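# Wrap foam insulation around pipe and close slit

## Task

Get the foam insulation sleeve onto the pipe so that it encircles it and its lengthwise slit ends up closed; then open the hands, release it, and pull both hands away from it.

## Robot and tools

Robot: two arms over a table. left_arm sits on the +y side and carries a left hand. right_arm carries a right hand. Calibrated bases in the scene frame: left_arm at (-0.038, +0.254, 0) m, right_arm at (-0.044, -0.237, 0) m, each turned only very slightly about z. Scene frame: origin at table-top height, halfway between the nominal bases, +x out over the table, +z up. Image left/right does not match arm names.

Frames: reported hand positions (metres), end_effector_quat_wxyz, Hand target and wrist-camera poses are in each arm's own base frame. Fixed cameras and the table use the scene frame. Readings may be a few cm off, more at long reach.

Tool execute_actions(actions, cameras). actions is a list of actions, performed in sequence. One action is a table of 1 to 15 rows. Each row is one control step of 1/30 s, and each action lasts 0.5 s; if fewer than 15 rows are given, the last row is repeated. Every row is a single flat list of 48 numbers, each in [-1, 1], covering both arms even when only one moves:
1-6: left_arm dx, dy, dz, rx, ry, rz
7-22: left hand's 16 hinge goals
23-24: left current_limit, speed
25-30: right_arm dx, dy, dz, rx, ry, rz
31-46: right hand's 16 hinge goals
47-48: right current_limit, speed.

Arm numbers are offsets, not poses. They are measured along that arm's base axes from the Hand target as it was when the action began; every row of an action counts from that same start, not from the row before. Sending the same offset in the next action moves the target further. Scale: 1.0 = 0.6 m for dx, dy, dz, and 180 degrees for rotation. rx, ry, rz form one rotation vector, turning about the Hand target's position. A translation longer than 1.0 is scaled down along its direction. All zeros re-requests the current target.

Controller behaviour: commanded orientation is clipped each step to within 40 degrees of the measured one; joints move by damped IK, favouring position. The result's Hand target is the last commanded (clipped) pose and is the base for the next offsets. The hand often stops short of it; waiting won't help, so send the remaining gap as a new offset. Tiny moves may not start. The arms sag under load: command higher until the hand really is high enough. Errors of a few cm at rest are normal and do not mean contact. To stop pressing into something, command back beyond where the hand is. Near the waist axis, a small hand move may swing the whole arm.

Hand numbers (absolute goals, not offsets), in this exact order: index_mcp, index_abd, index_pip, index_dip, middle_mcp, middle_abd, middle_pip, middle_dip, ring_mcp, ring_abd, ring_pip, ring_dip, thumb_cmc, thumb_axl, thumb_mcp, thumb_ipl. Each maps linearly between its stops; bracket gives degrees at +1, degrees at -1, and the straight value. Moving toward -1: finger _mcp curls at the knuckle toward the palm (-18, +128; +0.75); _abd swings sideways away from the thumb (-60, +60; 0.00); _pip (-29, +108; +0.58); _dip (-21, +117; +0.70). thumb_cmc brings the thumb from beside the palm to in front of it (-20, +120; +0.71); thumb_axl rolls the thumb about its own line (-27, +140; +0.68); thumb_mcp (-69, +109; +0.23) and thumb_ipl (-77, +108; +0.17) bend it. A 0 is a real goal: to keep a hand as it is, resend its hand_goal, hand_current_limit and hand_speed.

current_limit: -1 gives 0 mA, +1 gives 550 mA (floor 11 mA); it caps force and hinge speed. speed: hinge rate is (speed+1)/2 of 8.5 rad/s. Initial values +0.4 and -0.6; settings persist until changed. Grip force grows with how far the goal lies past the object's surface. A motor drawing 495 mA or more builds up seconds; after 5 s it shuts off for 10 s, then returns to its goal.

Hand geometry (right hand; left is mirrored, with +x toward the thumb). Hand point axes: +z along the straight fingers toward tips, +x across the palm away from the thumb, +y out of the palm face (face at y = -0.062 m). Knuckles at z = -0.017, fingertips 0.139 m beyond; index 0.023 m thumb-side, middle and ring 0.023 and 0.068 m on the far side. Straight thumb is perpendicular to the fingers, tip 0.154 m thumb-side. Fingertips have rubber caps; the rest is hard plastic. A rigid mast sits at the wrist on the palm side (x +0.05 to +0.10, z -0.16 to -0.11, y up to +0.06) and can collide.

Results: per arm, end_effector_position, end_effector_quat_wxyz, Hand target, Joint positions, Joint velocities (may say within noise or be omitted), joint torques (noisy, offset, include the arm's own weight; numbers 3 and 4 wrap at ±28 N m), motor temperatures, and per hand hand_goal, hand_measured, hand_current_ma (positive pushes toward -1), hand_state (moving, goal, blocked, overload), hand_current_limit, hand_speed. A MOTOR HOT line means 85 °C; at 100 °C the arm drops (OVER-TEMPERATURE FAULT) for 30-60 s or more. Holding loads, full stretch or pushing at unreachable poses all heat motors. During an arm stop, new hand commands are discarded.

cameras: a list of names, ["all"], or []. Images arrive by default only for an empty actions list. Names: cam_high, cam_left_end, cam_right_end, cam_side (896x504), cam_left_wrist, cam_right_wrist (672x504). An invalid name rejects the call.

zoom_image(camera, region): region [x0, y0, x1, y1] in pixels of that camera's latest image, at most 504 by 504, only for cameras in the newest images.

finished_scene(scene=1) ends the scene permanently; the result must hold without the robot.

Avoid: dropping the foam or letting it leave the table, releasing it while it moves, slamming or hard pushes, striking the fixed pipe or heavy items, any contact or squeeze between the two arms or hands (including gripping the other hand's fingers), and overheating.

Each tool is called after "Call:" in YAML: its name, and indented under it one key for each argument.

## Session

I'll start by looking at the scene.

Call:
execute_actions:
  actions: []
  cameras: ["all"]

Scene clock: 0.00 s.
left_arm: end_effector_position=(+0.4176, -0.0963, +0.2468) hand_goal=(+0.754, +0.000, +0.576, +0.696, +0.754, +0.000, +0.576, +0.696, +0.754, +0.000, +0.576, +0.696, +0.714, +0.678, +0.226, +0.168) hand_measured=(+0.754, +0.000, +0.576, +0.696, +0.754, +0.000, +0.576, +0.696, +0.754, +0.000, +0.576, +0.696, +0.714, +0.678, +0.226, +0.168) hand_current_ma=(+0, +0, +0, +0, +0, +0, +0, +0, +0, +0, +0, +0, +0, +0, +0, +0) hand_state=(goal, goal, goal, goal, goal, goal, goal, goal, goal, goal, goal, goal, goal, goal, goal, goal) hand_current_limit=0.40 hand_speed=-0.60 end_effector_quat_wxyz=(-0.027, +0.992, -0.119, +0.017) | right_arm: end_effector_position=(+0.4988, -0.2931, +0.1943) hand_goal=(+0.754, +0.000, +0.576, +0.696, +0.754, +0.000, +0.576, +0.696, +0.754, +0.000, +0.576, +0.696, +0.714, +0.678, +0.226, +0.168) hand_measured=(+0.754, +0.000, +0.576, +0.696, +0.754, +0.000, +0.576, +0.696, +0.754, +0.000, +0.576, +0.696, +0.714, +0.678, +0.226, +0.168) hand_current_ma=(+0, +0, +0, +0, +0, +0, +0, +0, +0, +0, +0, +0, +0, +0, +0, +0) hand_state=(goal, goal, goal, goal, goal, goal, goal, goal, goal, goal, goal, goal, goal, goal, goal, goal) hand_current_limit=0.40 hand_speed=-0.60 end_effector_quat_wxyz=(+0.031, +0.990, -0.135, -0.017)
Joint positions: left_arm=[-0.04 1.4 1.355 -1.488 -0.051 1.769] | right_arm=[-0.36 1.903 1.821 -1.509 0.068 1.484]
Joint velocities: within noise
Joint torques (N m): no reading
Motor temperatures (°C): left_arm=[28 37 33 30 23 25] | right_arm=[32 37 25 27 26 24]
Heat: left arm: hottest shoulder 37 °C; right arm: hottest shoulder 37 °C.
Hand target: left_arm +0.4243, -0.0966, +0.2593; -0.028, +0.992, -0.118, +0.033 | right_arm +0.5045, -0.2953, +0.2044; +0.034, +0.990, -0.136, -0.004

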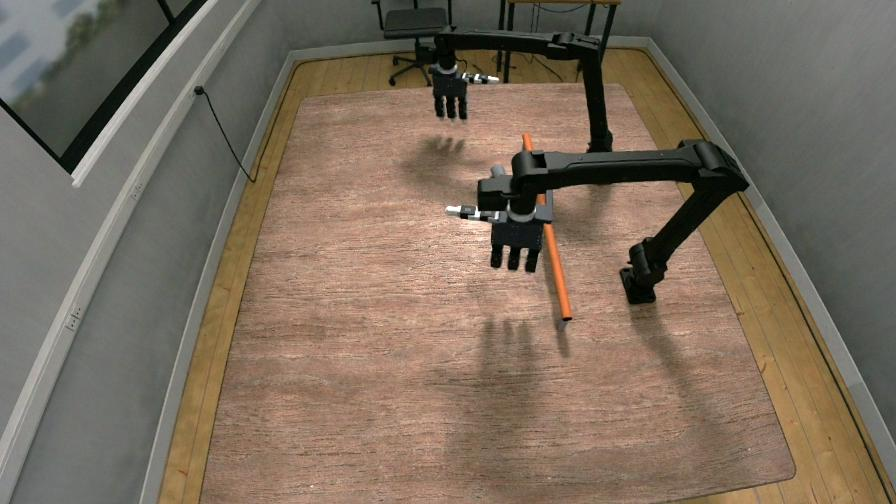

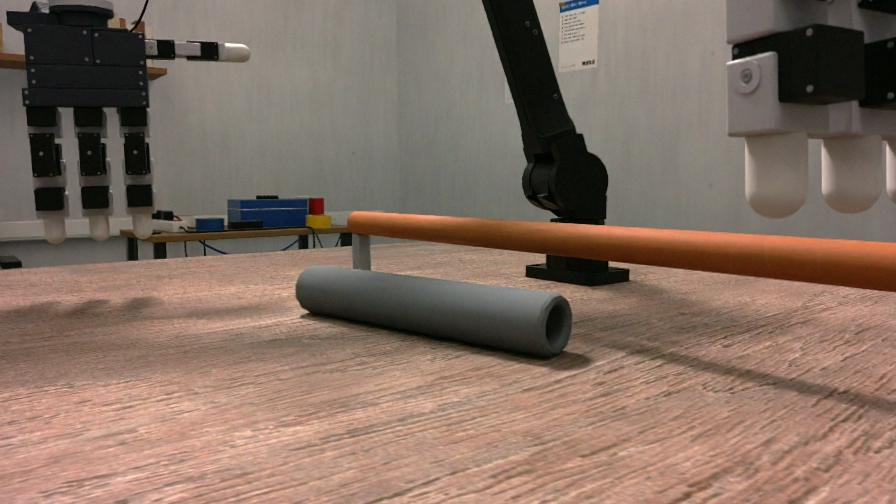

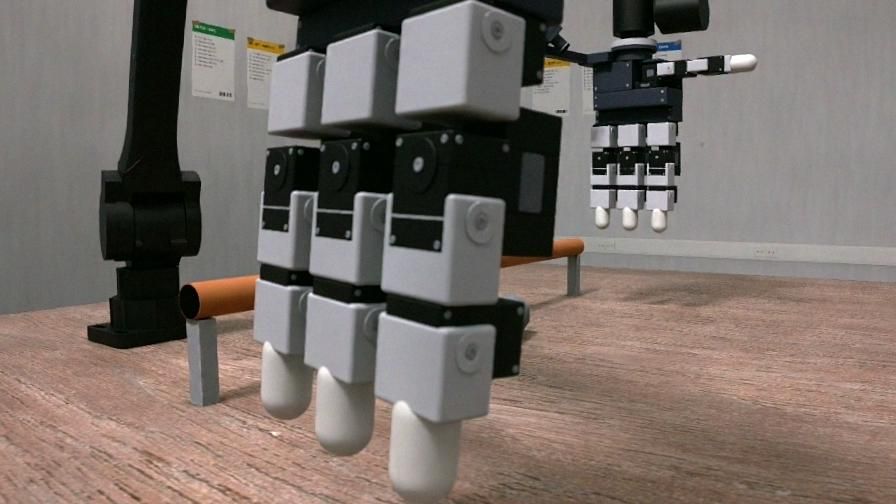

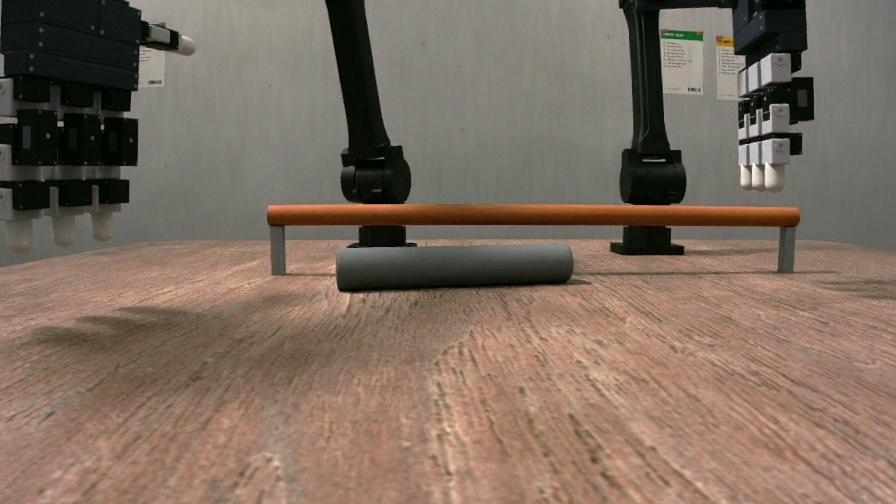

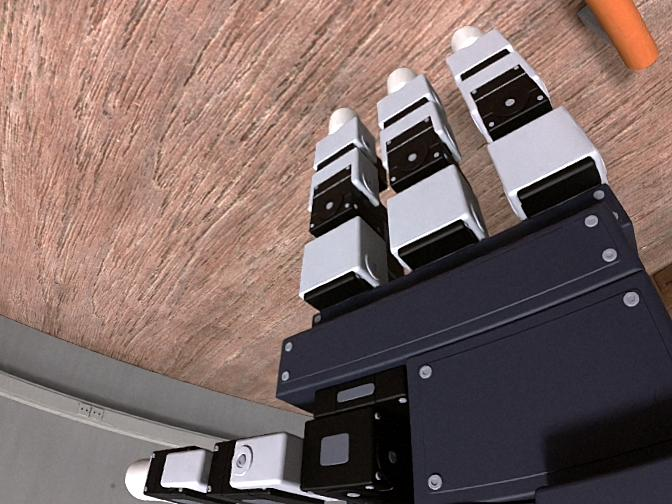

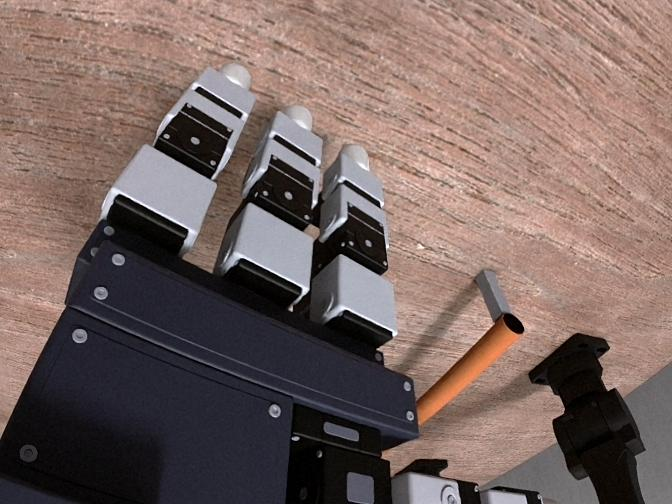

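Call:
zoom_image:
  camera: "cam_high"
  region: [400, 110, 700, 340]

Call:
zoom_image:
  camera: "cam_side"
  region: [240, 130, 744, 320]

Call:
zoom_image:
  camera: "cam_left_end"
  region: [270, 180, 640, 400]

Scaled by 1.680 from the camera's 896x504 image, which has a finer 1280x720 frame.

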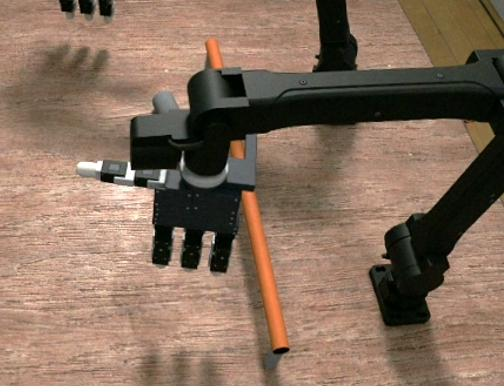

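Scaled by 1.000.

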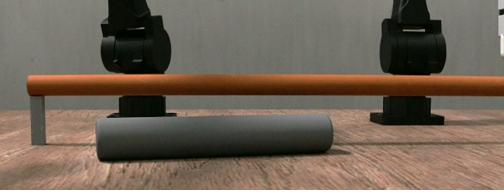

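Scaled by 1.362 from the camera's 896x504 image, which has a finer 1280x720 frame.

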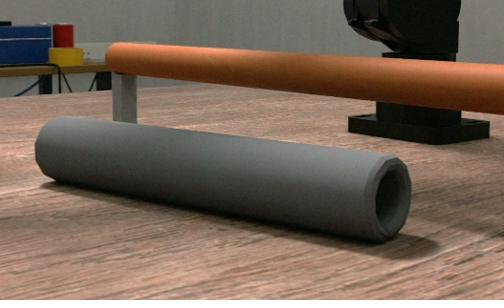

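Call:
execute_actions:
  actions:
    - [[0,0.03,0.03,0,0,0,0.754,0,0.576,0.696,0.754,0,0.576,0.696,0.754,0,0.576,0.696,0.714,0.678,0.226,0.168,0.4,-0.6,0,0,0.01,0,0,0,0.754,0,0.576,0.696,0.754,0,0.576,0.696,0.754,0,0.576,0.696,0.714,0.678,0.226,0.168,0.4,-0.6]]
    - [[0,0.06,0.03,0,0,0,0.754,0,0.576,0.696,0.754,0,0.576,0.696,0.754,0,0.576,0.696,0.714,0.678,0.226,0.168,0.4,-0.6,0,0,0.01,0,0,0,0.754,0,0.576,0.696,0.754,0,0.576,0.696,0.754,0,0.576,0.696,0.714,0.678,0.226,0.168,0.4,-0.6]]
    - [[0,0.09,0.03,0,0,0,0.754,0,0.576,0.696,0.754,0,0.576,0.696,0.754,0,0.576,0.696,0.714,0.678,0.226,0.168,0.4,-0.6,0,0,0,0,0,0,0.754,0,0.576,0.696,0.754,0,0.576,0.696,0.754,0,0.576,0.696,0.714,0.678,0.226,0.168,0.4,-0.6]]
    - [[0,0.09,0.02,0,0,0,0.754,0,0.576,0.696,0.754,0,0.576,0.696,0.754,0,0.576,0.696,0.714,0.678,0.226,0.168,0.4,-0.6,0,0,0,0,0,0,0.754,0,0.576,0.696,0.754,0,0.576,0.696,0.754,0,0.576,0.696,0.714,0.678,0.226,0.168,0.4,-0.6]]
    - [[0,0.09,0,0,0,0,0.754,0,0.576,0.696,0.754,0,0.576,0.696,0.754,0,0.576,0.696,0.714,0.678,0.226,0.168,0.4,-0.6,0,0,0,0,0,0,0.754,0,0.576,0.696,0.754,0,0.576,0.696,0.754,0,0.576,0.696,0.714,0.678,0.226,0.168,0.4,-0.6]]
    - [[0,0.05,0,0,0,0,0.754,0,0.576,0.696,0.754,0,0.576,0.696,0.754,0,0.576,0.696,0.714,0.678,0.226,0.168,0.4,-0.6,0,0,0,0,0,0,0.754,0,0.576,0.696,0.754,0,0.576,0.696,0.754,0,0.576,0.696,0.714,0.678,0.226,0.168,0.4,-0.6]]
  cameras: ["all"]

Scene clock: 6.00 s.
left_arm: end_effector_position=(+0.4148, +0.1422, +0.3064) hand_goal=(+0.754, +0.000, +0.576, +0.696, +0.754, +0.000, +0.576, +0.696, +0.754, +0.000, +0.576, +0.696, +0.714, +0.678, +0.226, +0.168) hand_measured=(+0.752, +0.000, +0.576, +0.696, +0.752, +0.000, +0.576, +0.696, +0.752, +0.000, +0.576, +0.696, +0.714, +0.678, +0.224, +0.168) hand_current_ma=(-3, +0, +1, +0, -3, +0, +1, +0, -3, +0, +1, +0, -1, -1, -6, +0) hand_state=(goal, goal, goal, goal, goal, goal, goal, goal, goal, goal, goal, goal, goal, goal, goal, goal) hand_current_limit=0.40 hand_speed=-0.60 end_effector_quat_wxyz=(-0.049, +0.999, -0.019, -0.005) | right_arm: end_effector_position=(+0.4946, -0.2915, +0.1947) hand_goal=(+0.754, +0.000, +0.576, +0.696, +0.754, +0.000, +0.576, +0.696, +0.754, +0.000, +0.576, +0.696, +0.714, +0.678, +0.226, +0.168) hand_measured=(+0.754, +0.000, +0.576, +0.696, +0.754, +0.000, +0.576, +0.696, +0.754, +0.000, +0.576, +0.696, +0.714, +0.678, +0.224, +0.168) hand_current_ma=(-3, +0, +2, +0, -3, +0, +2, +0, -3, +0, +2, +0, +1, -2, -10, -1) hand_state=(goal, goal, goal, goal, goal, goal, goal, goal, goal, goal, goal, goal, goal, goal, goal, goal) hand_current_limit=0.40 hand_speed=-0.60 end_effector_quat_wxyz=(+0.029, +0.990, -0.135, -0.027)
Joint positions: left_arm=[0.489 1.512 1.641 -1.66 -0.091 2.099] | right_arm=[-0.36 1.903 1.821 -1.528 0.068 1.484]
Joint torques (N m): left_arm=[0.15 -12.16 14.34 -0.13 -0.15 0.12] | right_arm=[0.97 -18.61 10.99 -0.1 0.15 -0.04]
Heat: left arm: hottest shoulder 37 °C; right arm: hottest shoulder 38 °C.
Hand target: left_arm +0.4243, +0.1493, +0.3254; -0.028, +0.992, -0.118, +0.033 | right_arm +0.5045, -0.2953, +0.2164; +0.034, +0.990, -0.136, -0.004
Off the commanded pose: left_arm 0.022 m, 12 deg | right_arm 0.024 m, 3 deg.
joint sent to its limit (left arm) — joint 6 (wrist roll), upper limit. The joint targets are off in orientation, not in position.

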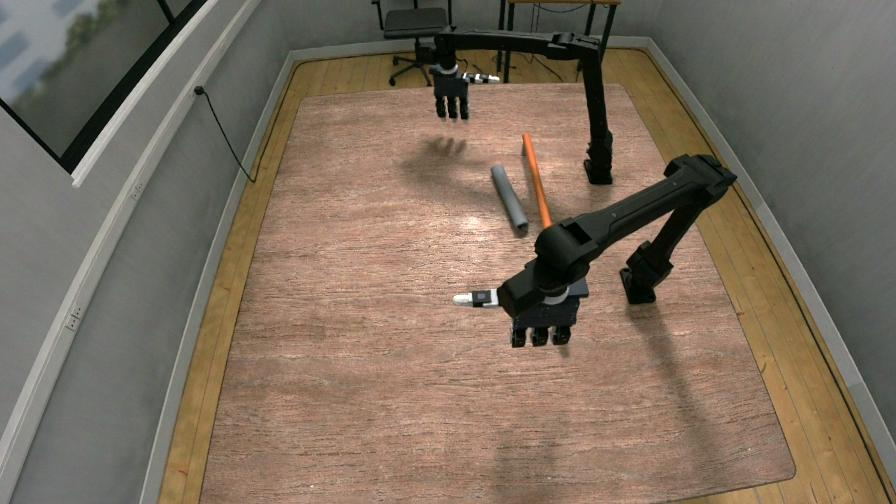

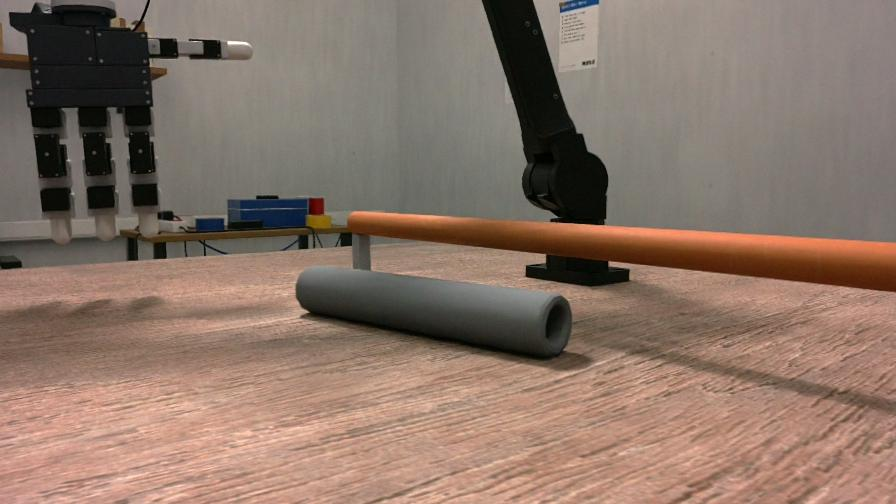

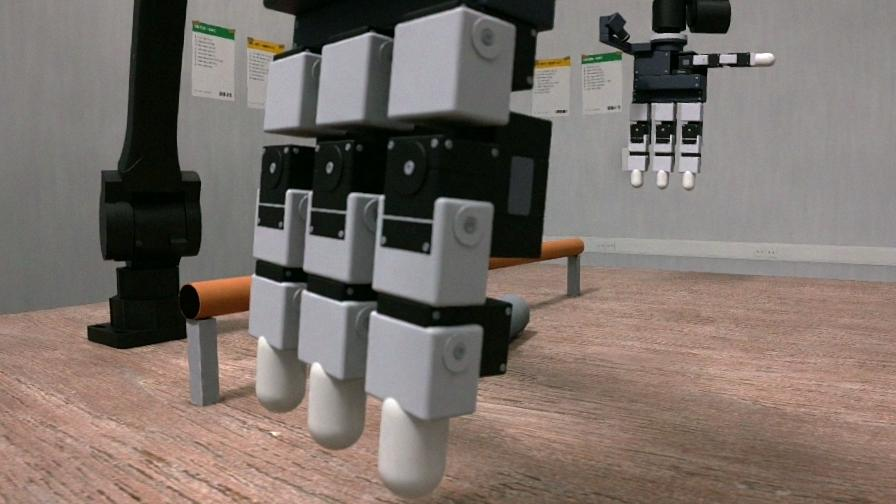

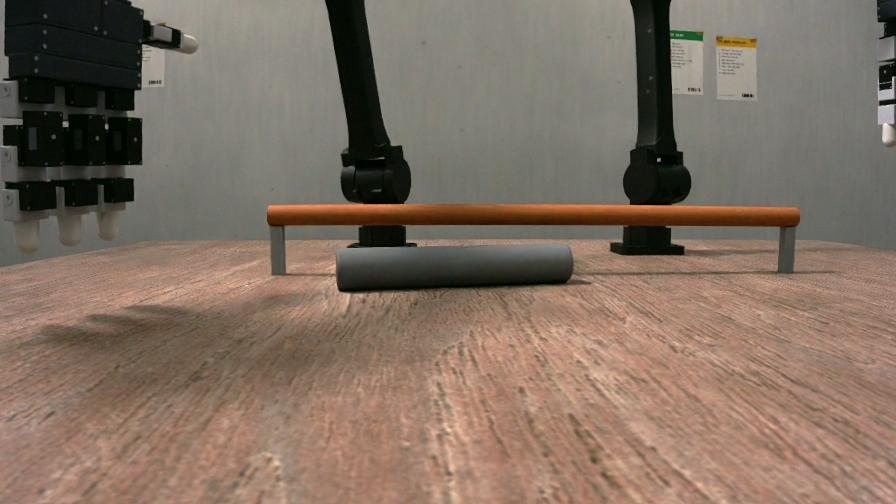

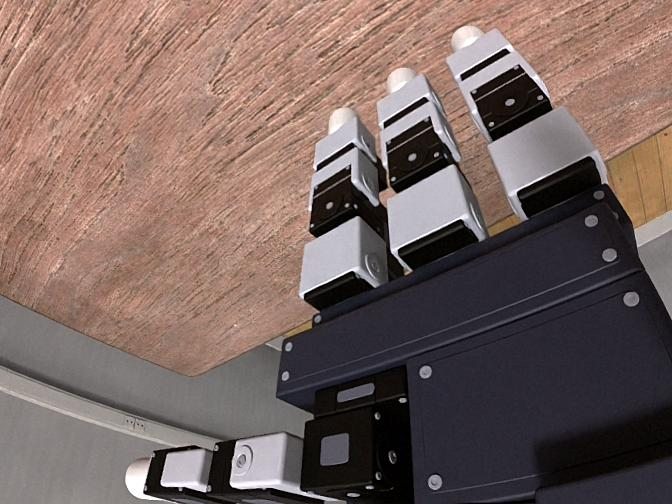

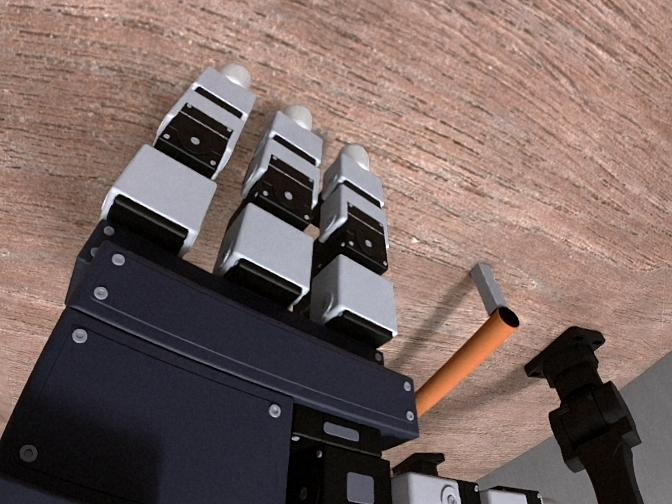

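Call:
zoom_image:
  camera: "cam_high"
  region: [460, 120, 600, 250]

Call:
zoom_image:
  camera: "cam_left_end"
  region: [480, 260, 620, 380]

Call:
zoom_image:
  camera: "cam_right_end"
  region: [420, 220, 600, 400]

Scaled by 3.600 from the camera's 896x504 image, which has a finer 1280x720 frame.

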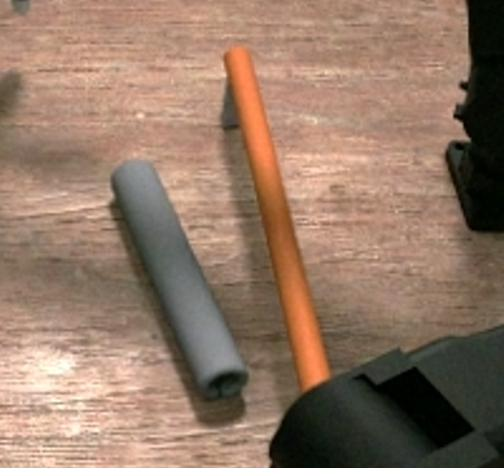

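Scaled by 3.600 from the camera's 896x504 image, which has a finer 1280x720 frame.

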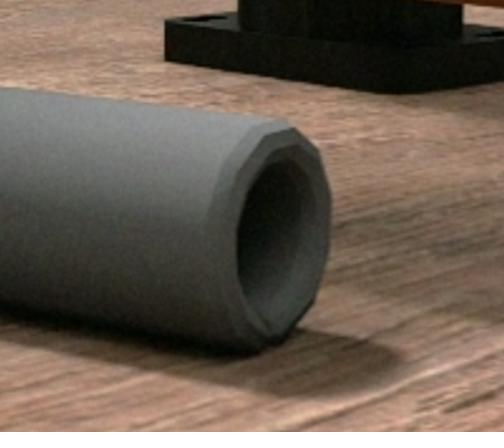

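Scaled by 2.800 from the camera's 896x504 image, which has a finer 1280x720 frame.

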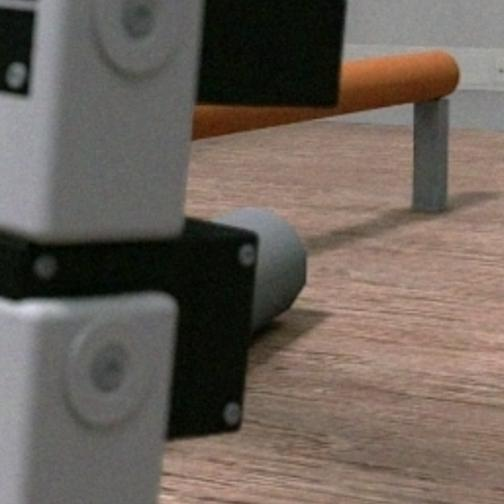

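Call:
zoom_image:
  camera: "cam_high"
  region: [505, 205, 540, 245]

Call:
zoom_image:
  camera: "cam_left_end"
  region: [530, 285, 590, 365]

Scaled by 12.600 from the camera's 896x504 image, which has a finer 1280x720 frame.

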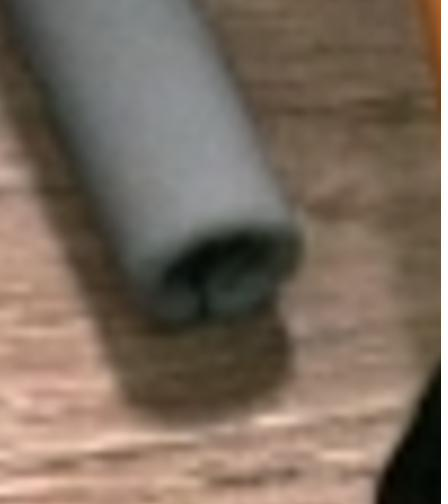

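Scaled by 6.300 from the camera's 896x504 image, which has a finer 1280x720 frame.

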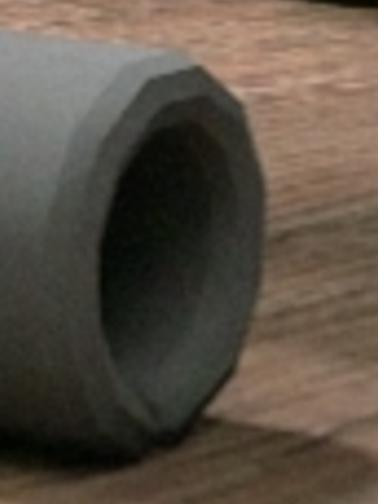

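Call:
execute_actions:
  actions:
    - [[-0.0095,-0.097,0,-0.0029,0.0014,0.0217,0.754,0.1,0.576,0.696,-0.479,0,-0.737,0.116,0.754,-0.1,0.576,0.696,0.714,0.678,0.226,0.168,0.4,-0.6,-0.036,0.0775,0.003,0.005,-0.0028,0.0298,0.754,0.1,0.576,0.696,-0.479,0,-0.737,0.116,0.754,-0.1,0.576,0.696,0.714,0.678,0.226,0.168,0.4,-0.6]]
    - [[-0.0095,-0.097,0,-0.0029,0.0014,0.0217,0.754,0.1,0.576,0.696,-0.479,0,-0.737,0.116,0.754,-0.1,0.576,0.696,0.714,0.678,0.226,0.168,0.4,-0.6,-0.036,0.0775,0.003,0.005,-0.0028,0.0298,0.754,0.1,0.576,0.696,-0.479,0,-0.737,0.116,0.754,-0.1,0.576,0.696,0.714,0.678,0.226,0.168,0.4,-0.6]]
    - [[-0.0095,-0.097,-0.01,-0.0029,0.0014,0.0217,0.754,0.1,0.576,0.696,-0.479,0,-0.737,0.116,0.754,-0.1,0.576,0.696,0.714,0.678,0.226,0.168,0.4,-0.6,-0.036,0.0775,0.003,0.005,-0.0028,0.0298,0.754,0.1,0.576,0.696,-0.479,0,-0.737,0.116,0.754,-0.1,0.576,0.696,0.714,0.678,0.226,0.168,0.4,-0.6]]
    - [[-0.0095,-0.097,-0.01,-0.0029,0.0014,0.0217,0.754,0.1,0.576,0.696,-0.479,0,-0.737,0.116,0.754,-0.1,0.576,0.696,0.714,0.678,0.226,0.168,0.4,-0.6,-0.036,0.0775,0.003,0.005,-0.0028,0.0298,0.754,0.1,0.576,0.696,-0.479,0,-0.737,0.116,0.754,-0.1,0.576,0.696,0.714,0.678,0.226,0.168,0.4,-0.6]]
    - [[-0.0095,-0.097,-0.01,-0.0029,0.0014,0.0217,0.754,0.1,0.576,0.696,-0.479,0,-0.737,0.116,0.754,-0.1,0.576,0.696,0.714,0.678,0.226,0.168,0.4,-0.6,-0.036,0.0775,0.003,0.005,-0.0028,0.0298,0.754,0.1,0.576,0.696,-0.479,0,-0.737,0.116,0.754,-0.1,0.576,0.696,0.714,0.678,0.226,0.168,0.4,-0.6]]
    - [[-0.0095,-0.097,-0.01,-0.0029,0.0014,0.0217,0.754,0.1,0.576,0.696,-0.479,0,-0.737,0.116,0.754,-0.1,0.576,0.696,0.714,0.678,0.226,0.168,0.4,-0.6,0,0,0,0,0,0,0.754,0.1,0.576,0.696,-0.479,0,-0.737,0.116,0.754,-0.1,0.576,0.696,0.714,0.678,0.226,0.168,0.4,-0.6]]
  cameras: ["all"]

Scene clock: 18.37 s.
left_arm: end_effector_position=(+0.3866, -0.1998, +0.2999) hand_goal=(+0.754, +0.100, +0.576, +0.696, -0.478, +0.000, -0.736, +0.116, +0.754, -0.100, +0.576, +0.696, +0.714, +0.678, +0.226, +0.168) hand_measured=(+0.752, +0.096, +0.576, +0.696, -0.462, +0.000, -0.734, +0.118, +0.752, -0.098, +0.576, +0.696, +0.714, +0.678, +0.222, +0.168) hand_current_ma=(-2, -4, +1, +0, +37, +0, +3, +4, -1, +3, +1, +0, +0, -1, -7, +0) hand_state=(goal, goal, goal, goal, goal, goal, goal, goal, goal, goal, goal, goal, goal, goal, goal, goal) hand_current_limit=0.40 hand_speed=-0.60 end_effector_quat_wxyz=(-0.006, +0.997, +0.081, +0.010) | right_arm: end_effector_position=(+0.3966, -0.0626, +0.2202) hand_goal=(+0.754, +0.100, +0.576, +0.696, -0.478, +0.000, -0.736, +0.116, +0.754, -0.100, +0.576, +0.696, +0.714, +0.678, +0.226, +0.168) hand_measured=(+0.752, +0.098, +0.576, +0.696, -0.462, +0.000, -0.734, +0.118, +0.752, -0.098, +0.576, +0.696, +0.714, +0.678, +0.222, +0.168) hand_current_ma=(-5, -4, +2, +0, +65, +0, +8, +8, -6, +4, +2, +0, +0, -2, -16, -1) hand_state=(goal, goal, goal, goal, goal, goal, goal, goal, goal, goal, goal, goal, goal, goal, goal, goal) hand_current_limit=0.40 hand_speed=-0.60 end_effector_quat_wxyz=(-0.009, +0.995, +0.101, +0.011)
Joint positions: left_arm=[-0.337 1.301 1.391 -1.647 -0.02 1.071] | right_arm=[0.056 1.384 1.264 -1.43 -0.018 1.425]
Joint torques (N m): left_arm=[0.26 -9.7 9.42 0.47 -0.15 -0.01] | right_arm=[1.26 -10.75 7.39 0.43 0.15 0.03]
Heat: left arm: hottest shoulder 38 °C; right arm: hottest shoulder 39 °C.
Hand target: left_arm +0.3901, -0.1998, +0.3013; -0.006, +0.996, +0.086, +0.017 | right_arm +0.3965, -0.0627, +0.2252; -0.007, +0.995, +0.097, +0.020
Off the commanded pose: left_arm 0.004 m, 1 deg | right_arm 0.005 m, 1 deg.

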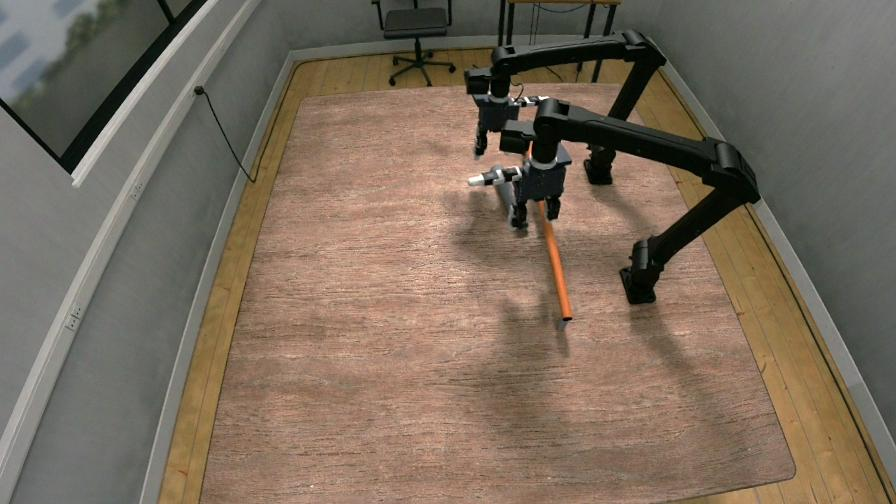

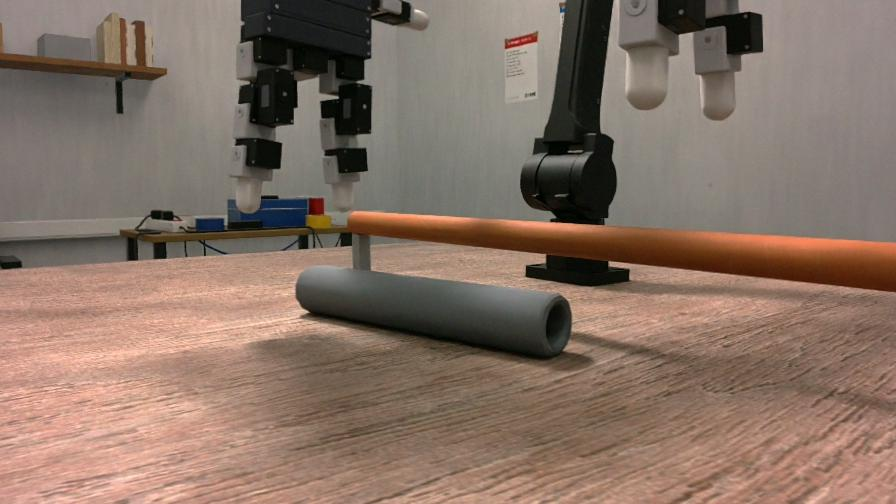

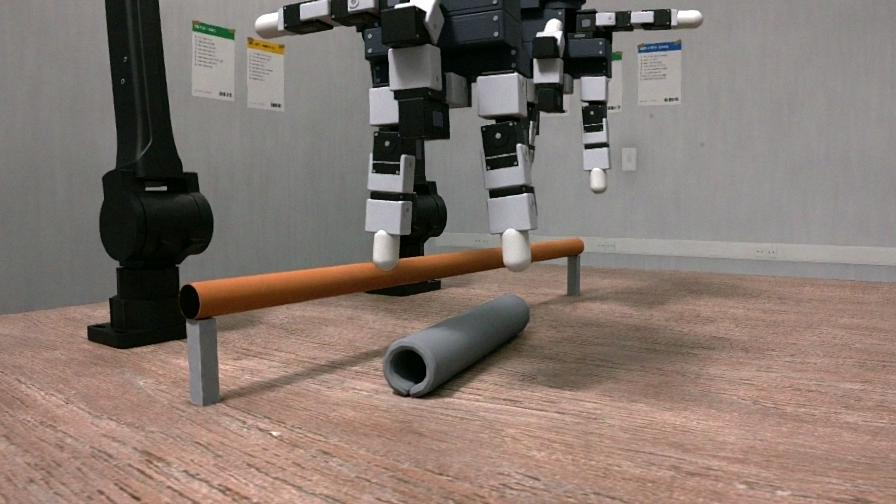

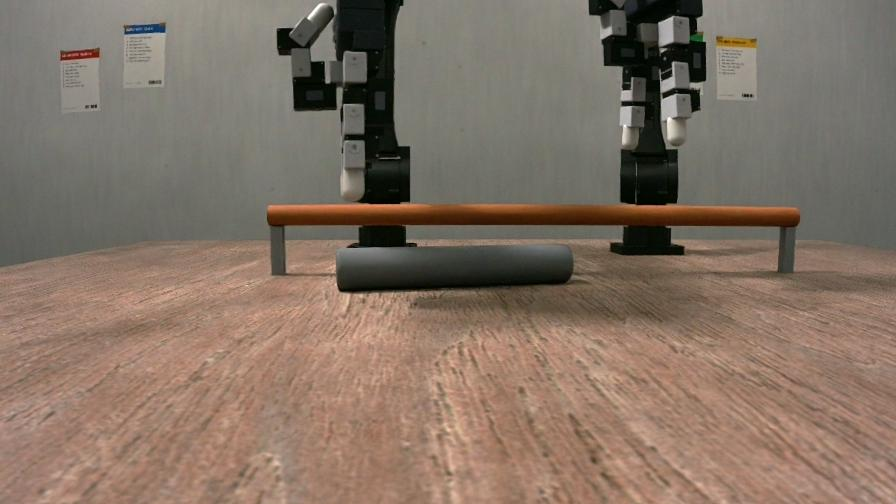

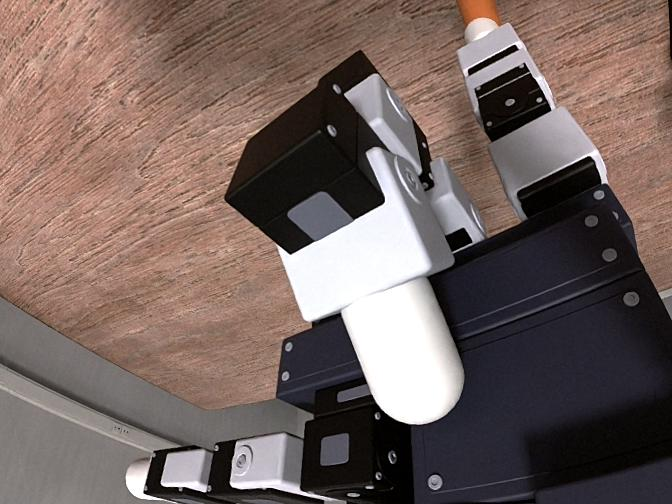

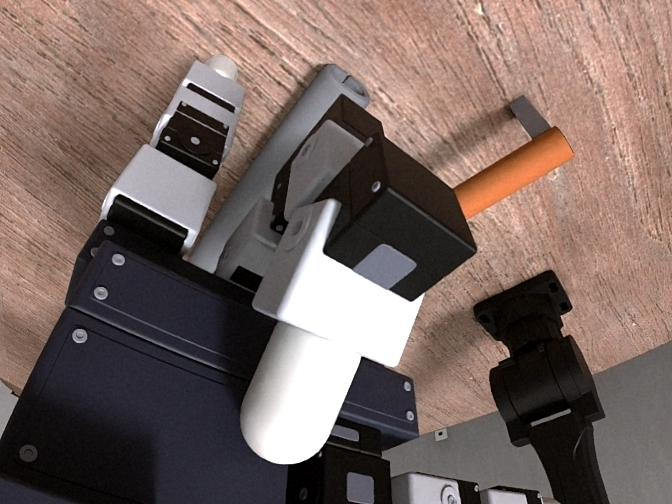

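Call:
zoom_image:
  camera: "cam_right_end"
  region: [340, 230, 560, 420]

Call:
zoom_image:
  camera: "cam_right_wrist"
  region: [150, 30, 500, 300]

Scaled by 2.291 from the camera's 896x504 image, which has a finer 1280x720 frame.

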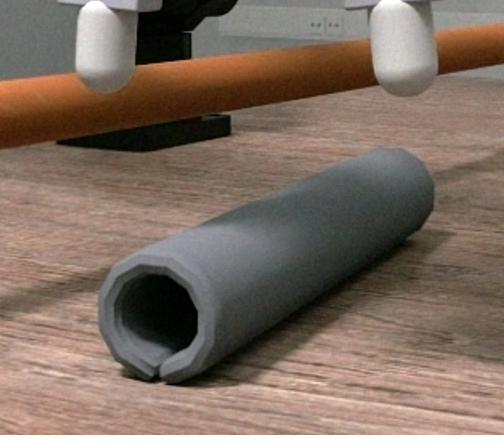

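Scaled by 1.440 from the camera's 672x504 image, which has a finer 960x720 frame.

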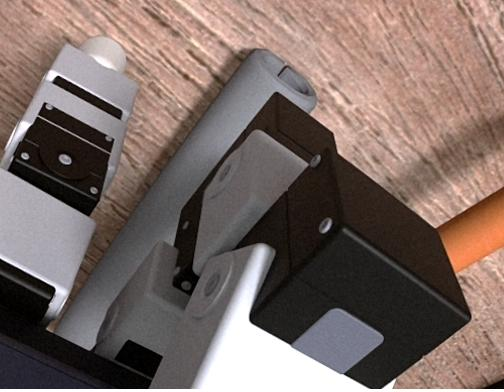

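Call:
zoom_image:
  camera: "cam_high"
  region: [450, 80, 590, 240]

Call:
zoom_image:
  camera: "cam_left_end"
  region: [200, 0, 700, 380]

Scaled by 3.150 from the camera's 896x504 image, which has a finer 1280x720 frame.

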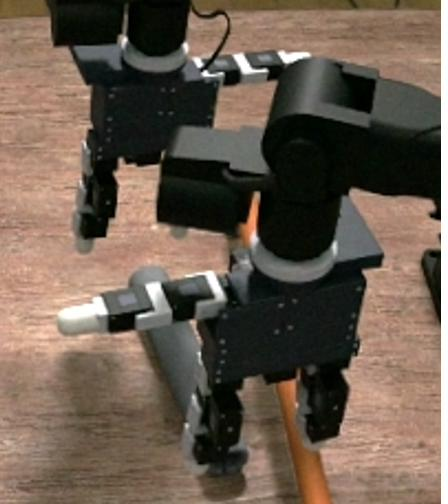

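Scaled by 1.008 from the camera's 896x504 image, which has a finer 1280x720 frame.

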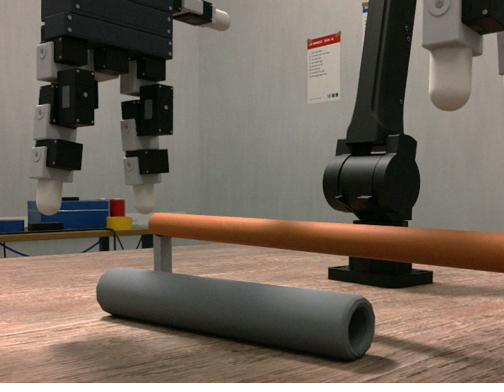

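Call:
execute_actions:
  actions:
    - [[-0.0032,-0.0542,-0.048,-0.0011,0.0015,0,0.754,0.1,0.576,0.696,-0.479,0,-0.737,0.116,0.754,-0.1,0.576,0.696,0.714,0.678,0.226,0.168,0.4,-0.6,-0.025,-0.008,-0.029,-0.0032,0.0032,-0.0039,0.754,0.1,0.576,0.696,-0.479,0,-0.737,0.116,0.754,-0.1,0.576,0.696,0.714,0.678,0.226,0.168,0.4,-0.6]]
    - [[-0.0032,-0.0542,-0.048,-0.0011,0.0015,0,0.754,0.1,0.576,0.696,-0.479,0,-0.737,0.116,0.754,-0.1,0.576,0.696,0.714,0.678,0.226,0.168,0.4,-0.6,-0.025,-0.008,-0.029,-0.0032,0.0032,-0.0039,0.754,0.1,0.576,0.696,-0.479,0,-0.737,0.116,0.754,-0.1,0.576,0.696,0.714,0.678,0.226,0.168,0.4,-0.6]]
    - [[-0.0032,-0.0542,-0.048,-0.0011,0.0015,0,0.754,0.1,0.576,0.696,-0.479,0,-0.737,0.116,0.754,-0.1,0.576,0.696,0.714,0.678,0.226,0.168,0.4,-0.6,0,0,0,0,0,0,0.754,0.1,0.576,0.696,-0.479,0,-0.737,0.116,0.754,-0.1,0.576,0.696,0.714,0.678,0.226,0.168,0.4,-0.6]]
    - [[-0.0032,-0.0542,-0.048,-0.0011,0.0015,0,0.754,0.1,0.576,0.696,-0.479,0,-0.737,0.116,0.754,-0.1,0.576,0.696,0.714,0.678,0.226,0.168,0.4,-0.6,0,0,0,0,0,0,0.754,0.1,0.576,0.696,-0.479,0,-0.737,0.116,0.754,-0.1,0.576,0.696,0.714,0.678,0.226,0.168,0.4,-0.6]]
  cameras: ["all"]

Scene clock: 23.83 s.
left_arm: end_effector_position=(+0.3865, -0.3264, +0.1945) hand_goal=(+0.754, +0.100, +0.576, +0.696, -0.478, +0.000, -0.736, +0.116, +0.754, -0.100, +0.576, +0.696, +0.714, +0.678, +0.226, +0.168) hand_measured=(+0.752, +0.098, +0.576, +0.696, -0.464, +0.000, -0.734, +0.118, +0.764, -0.070, +0.584, +0.702, +0.714, +0.678, +0.222, +0.168) hand_current_ma=(-3, -4, +1, +0, +36, +0, +3, +4, +21, +70, +14, +10, +0, -1, -9, +0) hand_state=(goal, goal, goal, goal, goal, goal, goal, goal, goal, blocked, goal, goal, goal, goal, goal, goal) hand_current_limit=0.40 hand_speed=-0.60 end_effector_quat_wxyz=(+0.003, +0.996, +0.085, +0.016) | right_arm: end_effector_position=(+0.3662, -0.0689, +0.1835) hand_goal=(+0.754, +0.100, +0.576, +0.696, -0.478, +0.000, -0.736, +0.116, +0.754, -0.100, +0.576, +0.696, +0.714, +0.678, +0.226, +0.168) hand_measured=(+0.752, +0.098, +0.576, +0.696, -0.462, +0.000, -0.734, +0.118, +0.752, -0.098, +0.576, +0.696, +0.714, +0.678, +0.222, +0.168) hand_current_ma=(-5, -4, +2, +0, +65, +0, +8, +8, -6, +4, +2, +0, +0, -2, -16, -1) hand_state=(goal, goal, goal, goal, goal, goal, goal, goal, goal, goal, goal, goal, goal, goal, goal, goal) hand_current_limit=0.40 hand_speed=-0.60 end_effector_quat_wxyz=(+0.000, +0.996, +0.094, -0.007)
Joint positions: left_arm=[-0.619 1.457 1.262 -1.348 -0.016 0.781] | right_arm=[0.052 1.347 1.125 -1.363 0 1.435]
Joint torques (N m): left_arm=[-0.67 -10.99 8.5 0.21 0.15 -0.04] | right_arm=[0.62 -10.81 7.01 0.65 0.23 0.05]
Heat: left arm: hottest shoulder 38 °C; right arm: hottest shoulder 39 °C.
Hand target: left_arm +0.3824, -0.3299, +0.1860; +0.000, +0.996, +0.086, +0.007 | right_arm +0.3665, -0.0723, +0.1905; +0.002, +0.996, +0.085, +0.009
Off the commanded pose: left_arm 0.010 m, 1 deg | right_arm 0.008 m, 2 deg.

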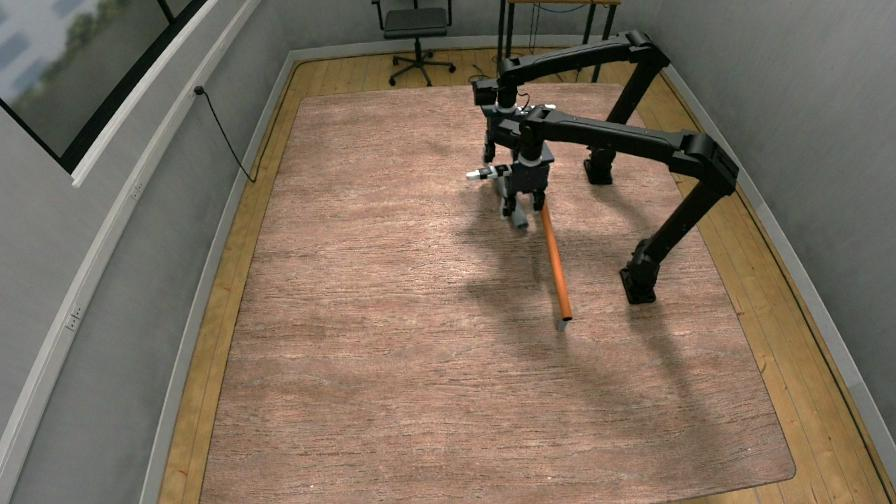

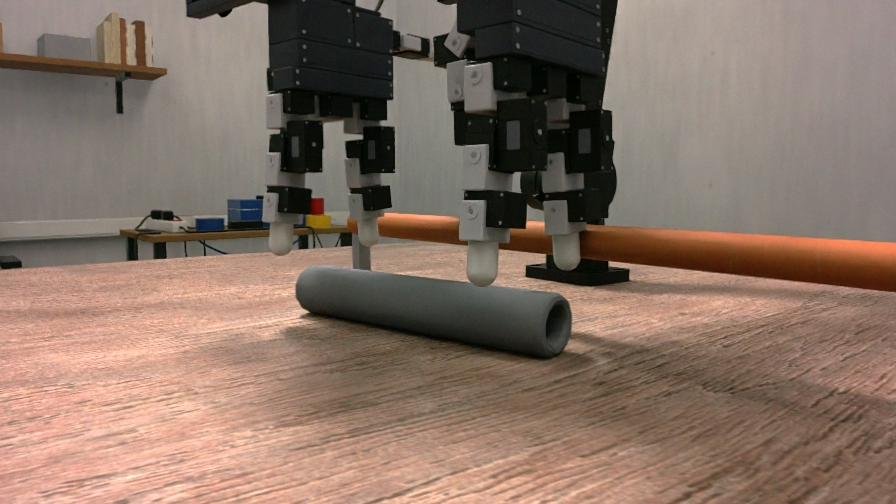

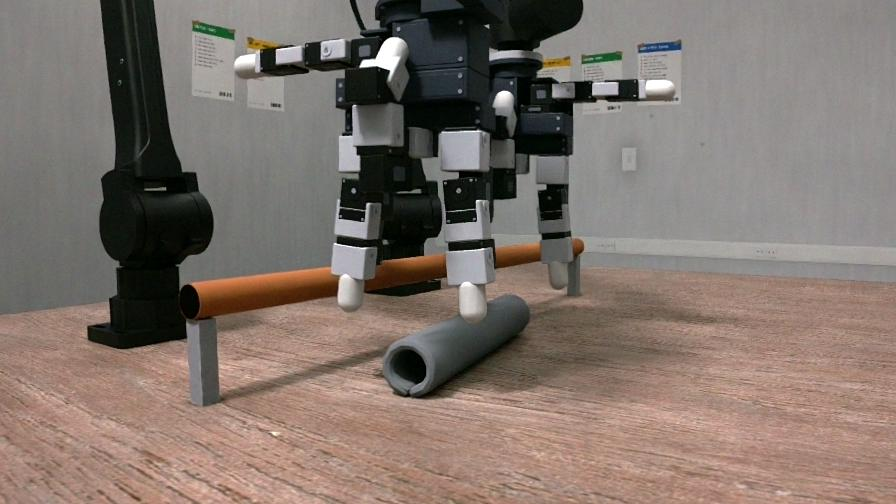

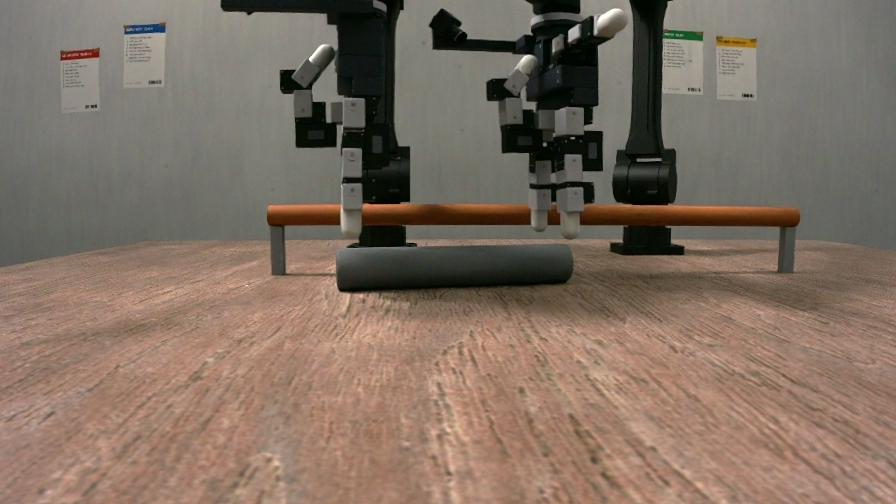

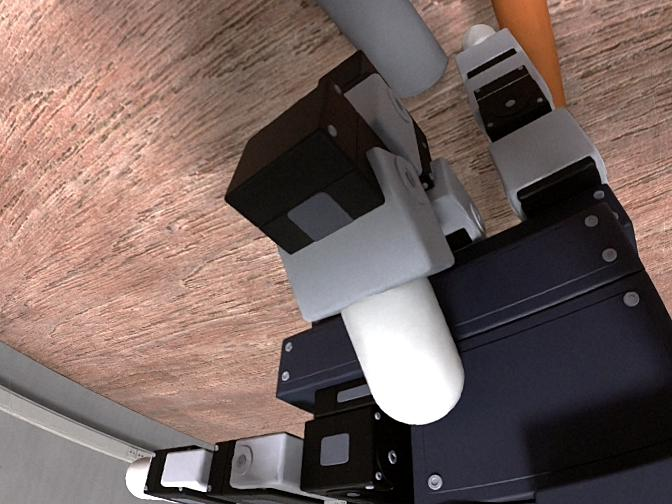

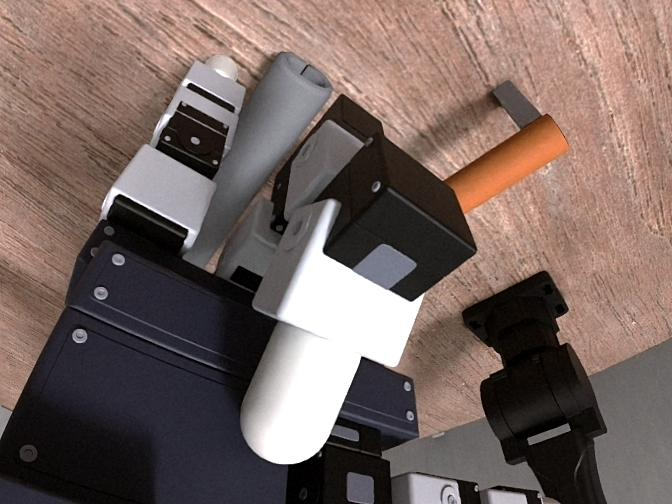

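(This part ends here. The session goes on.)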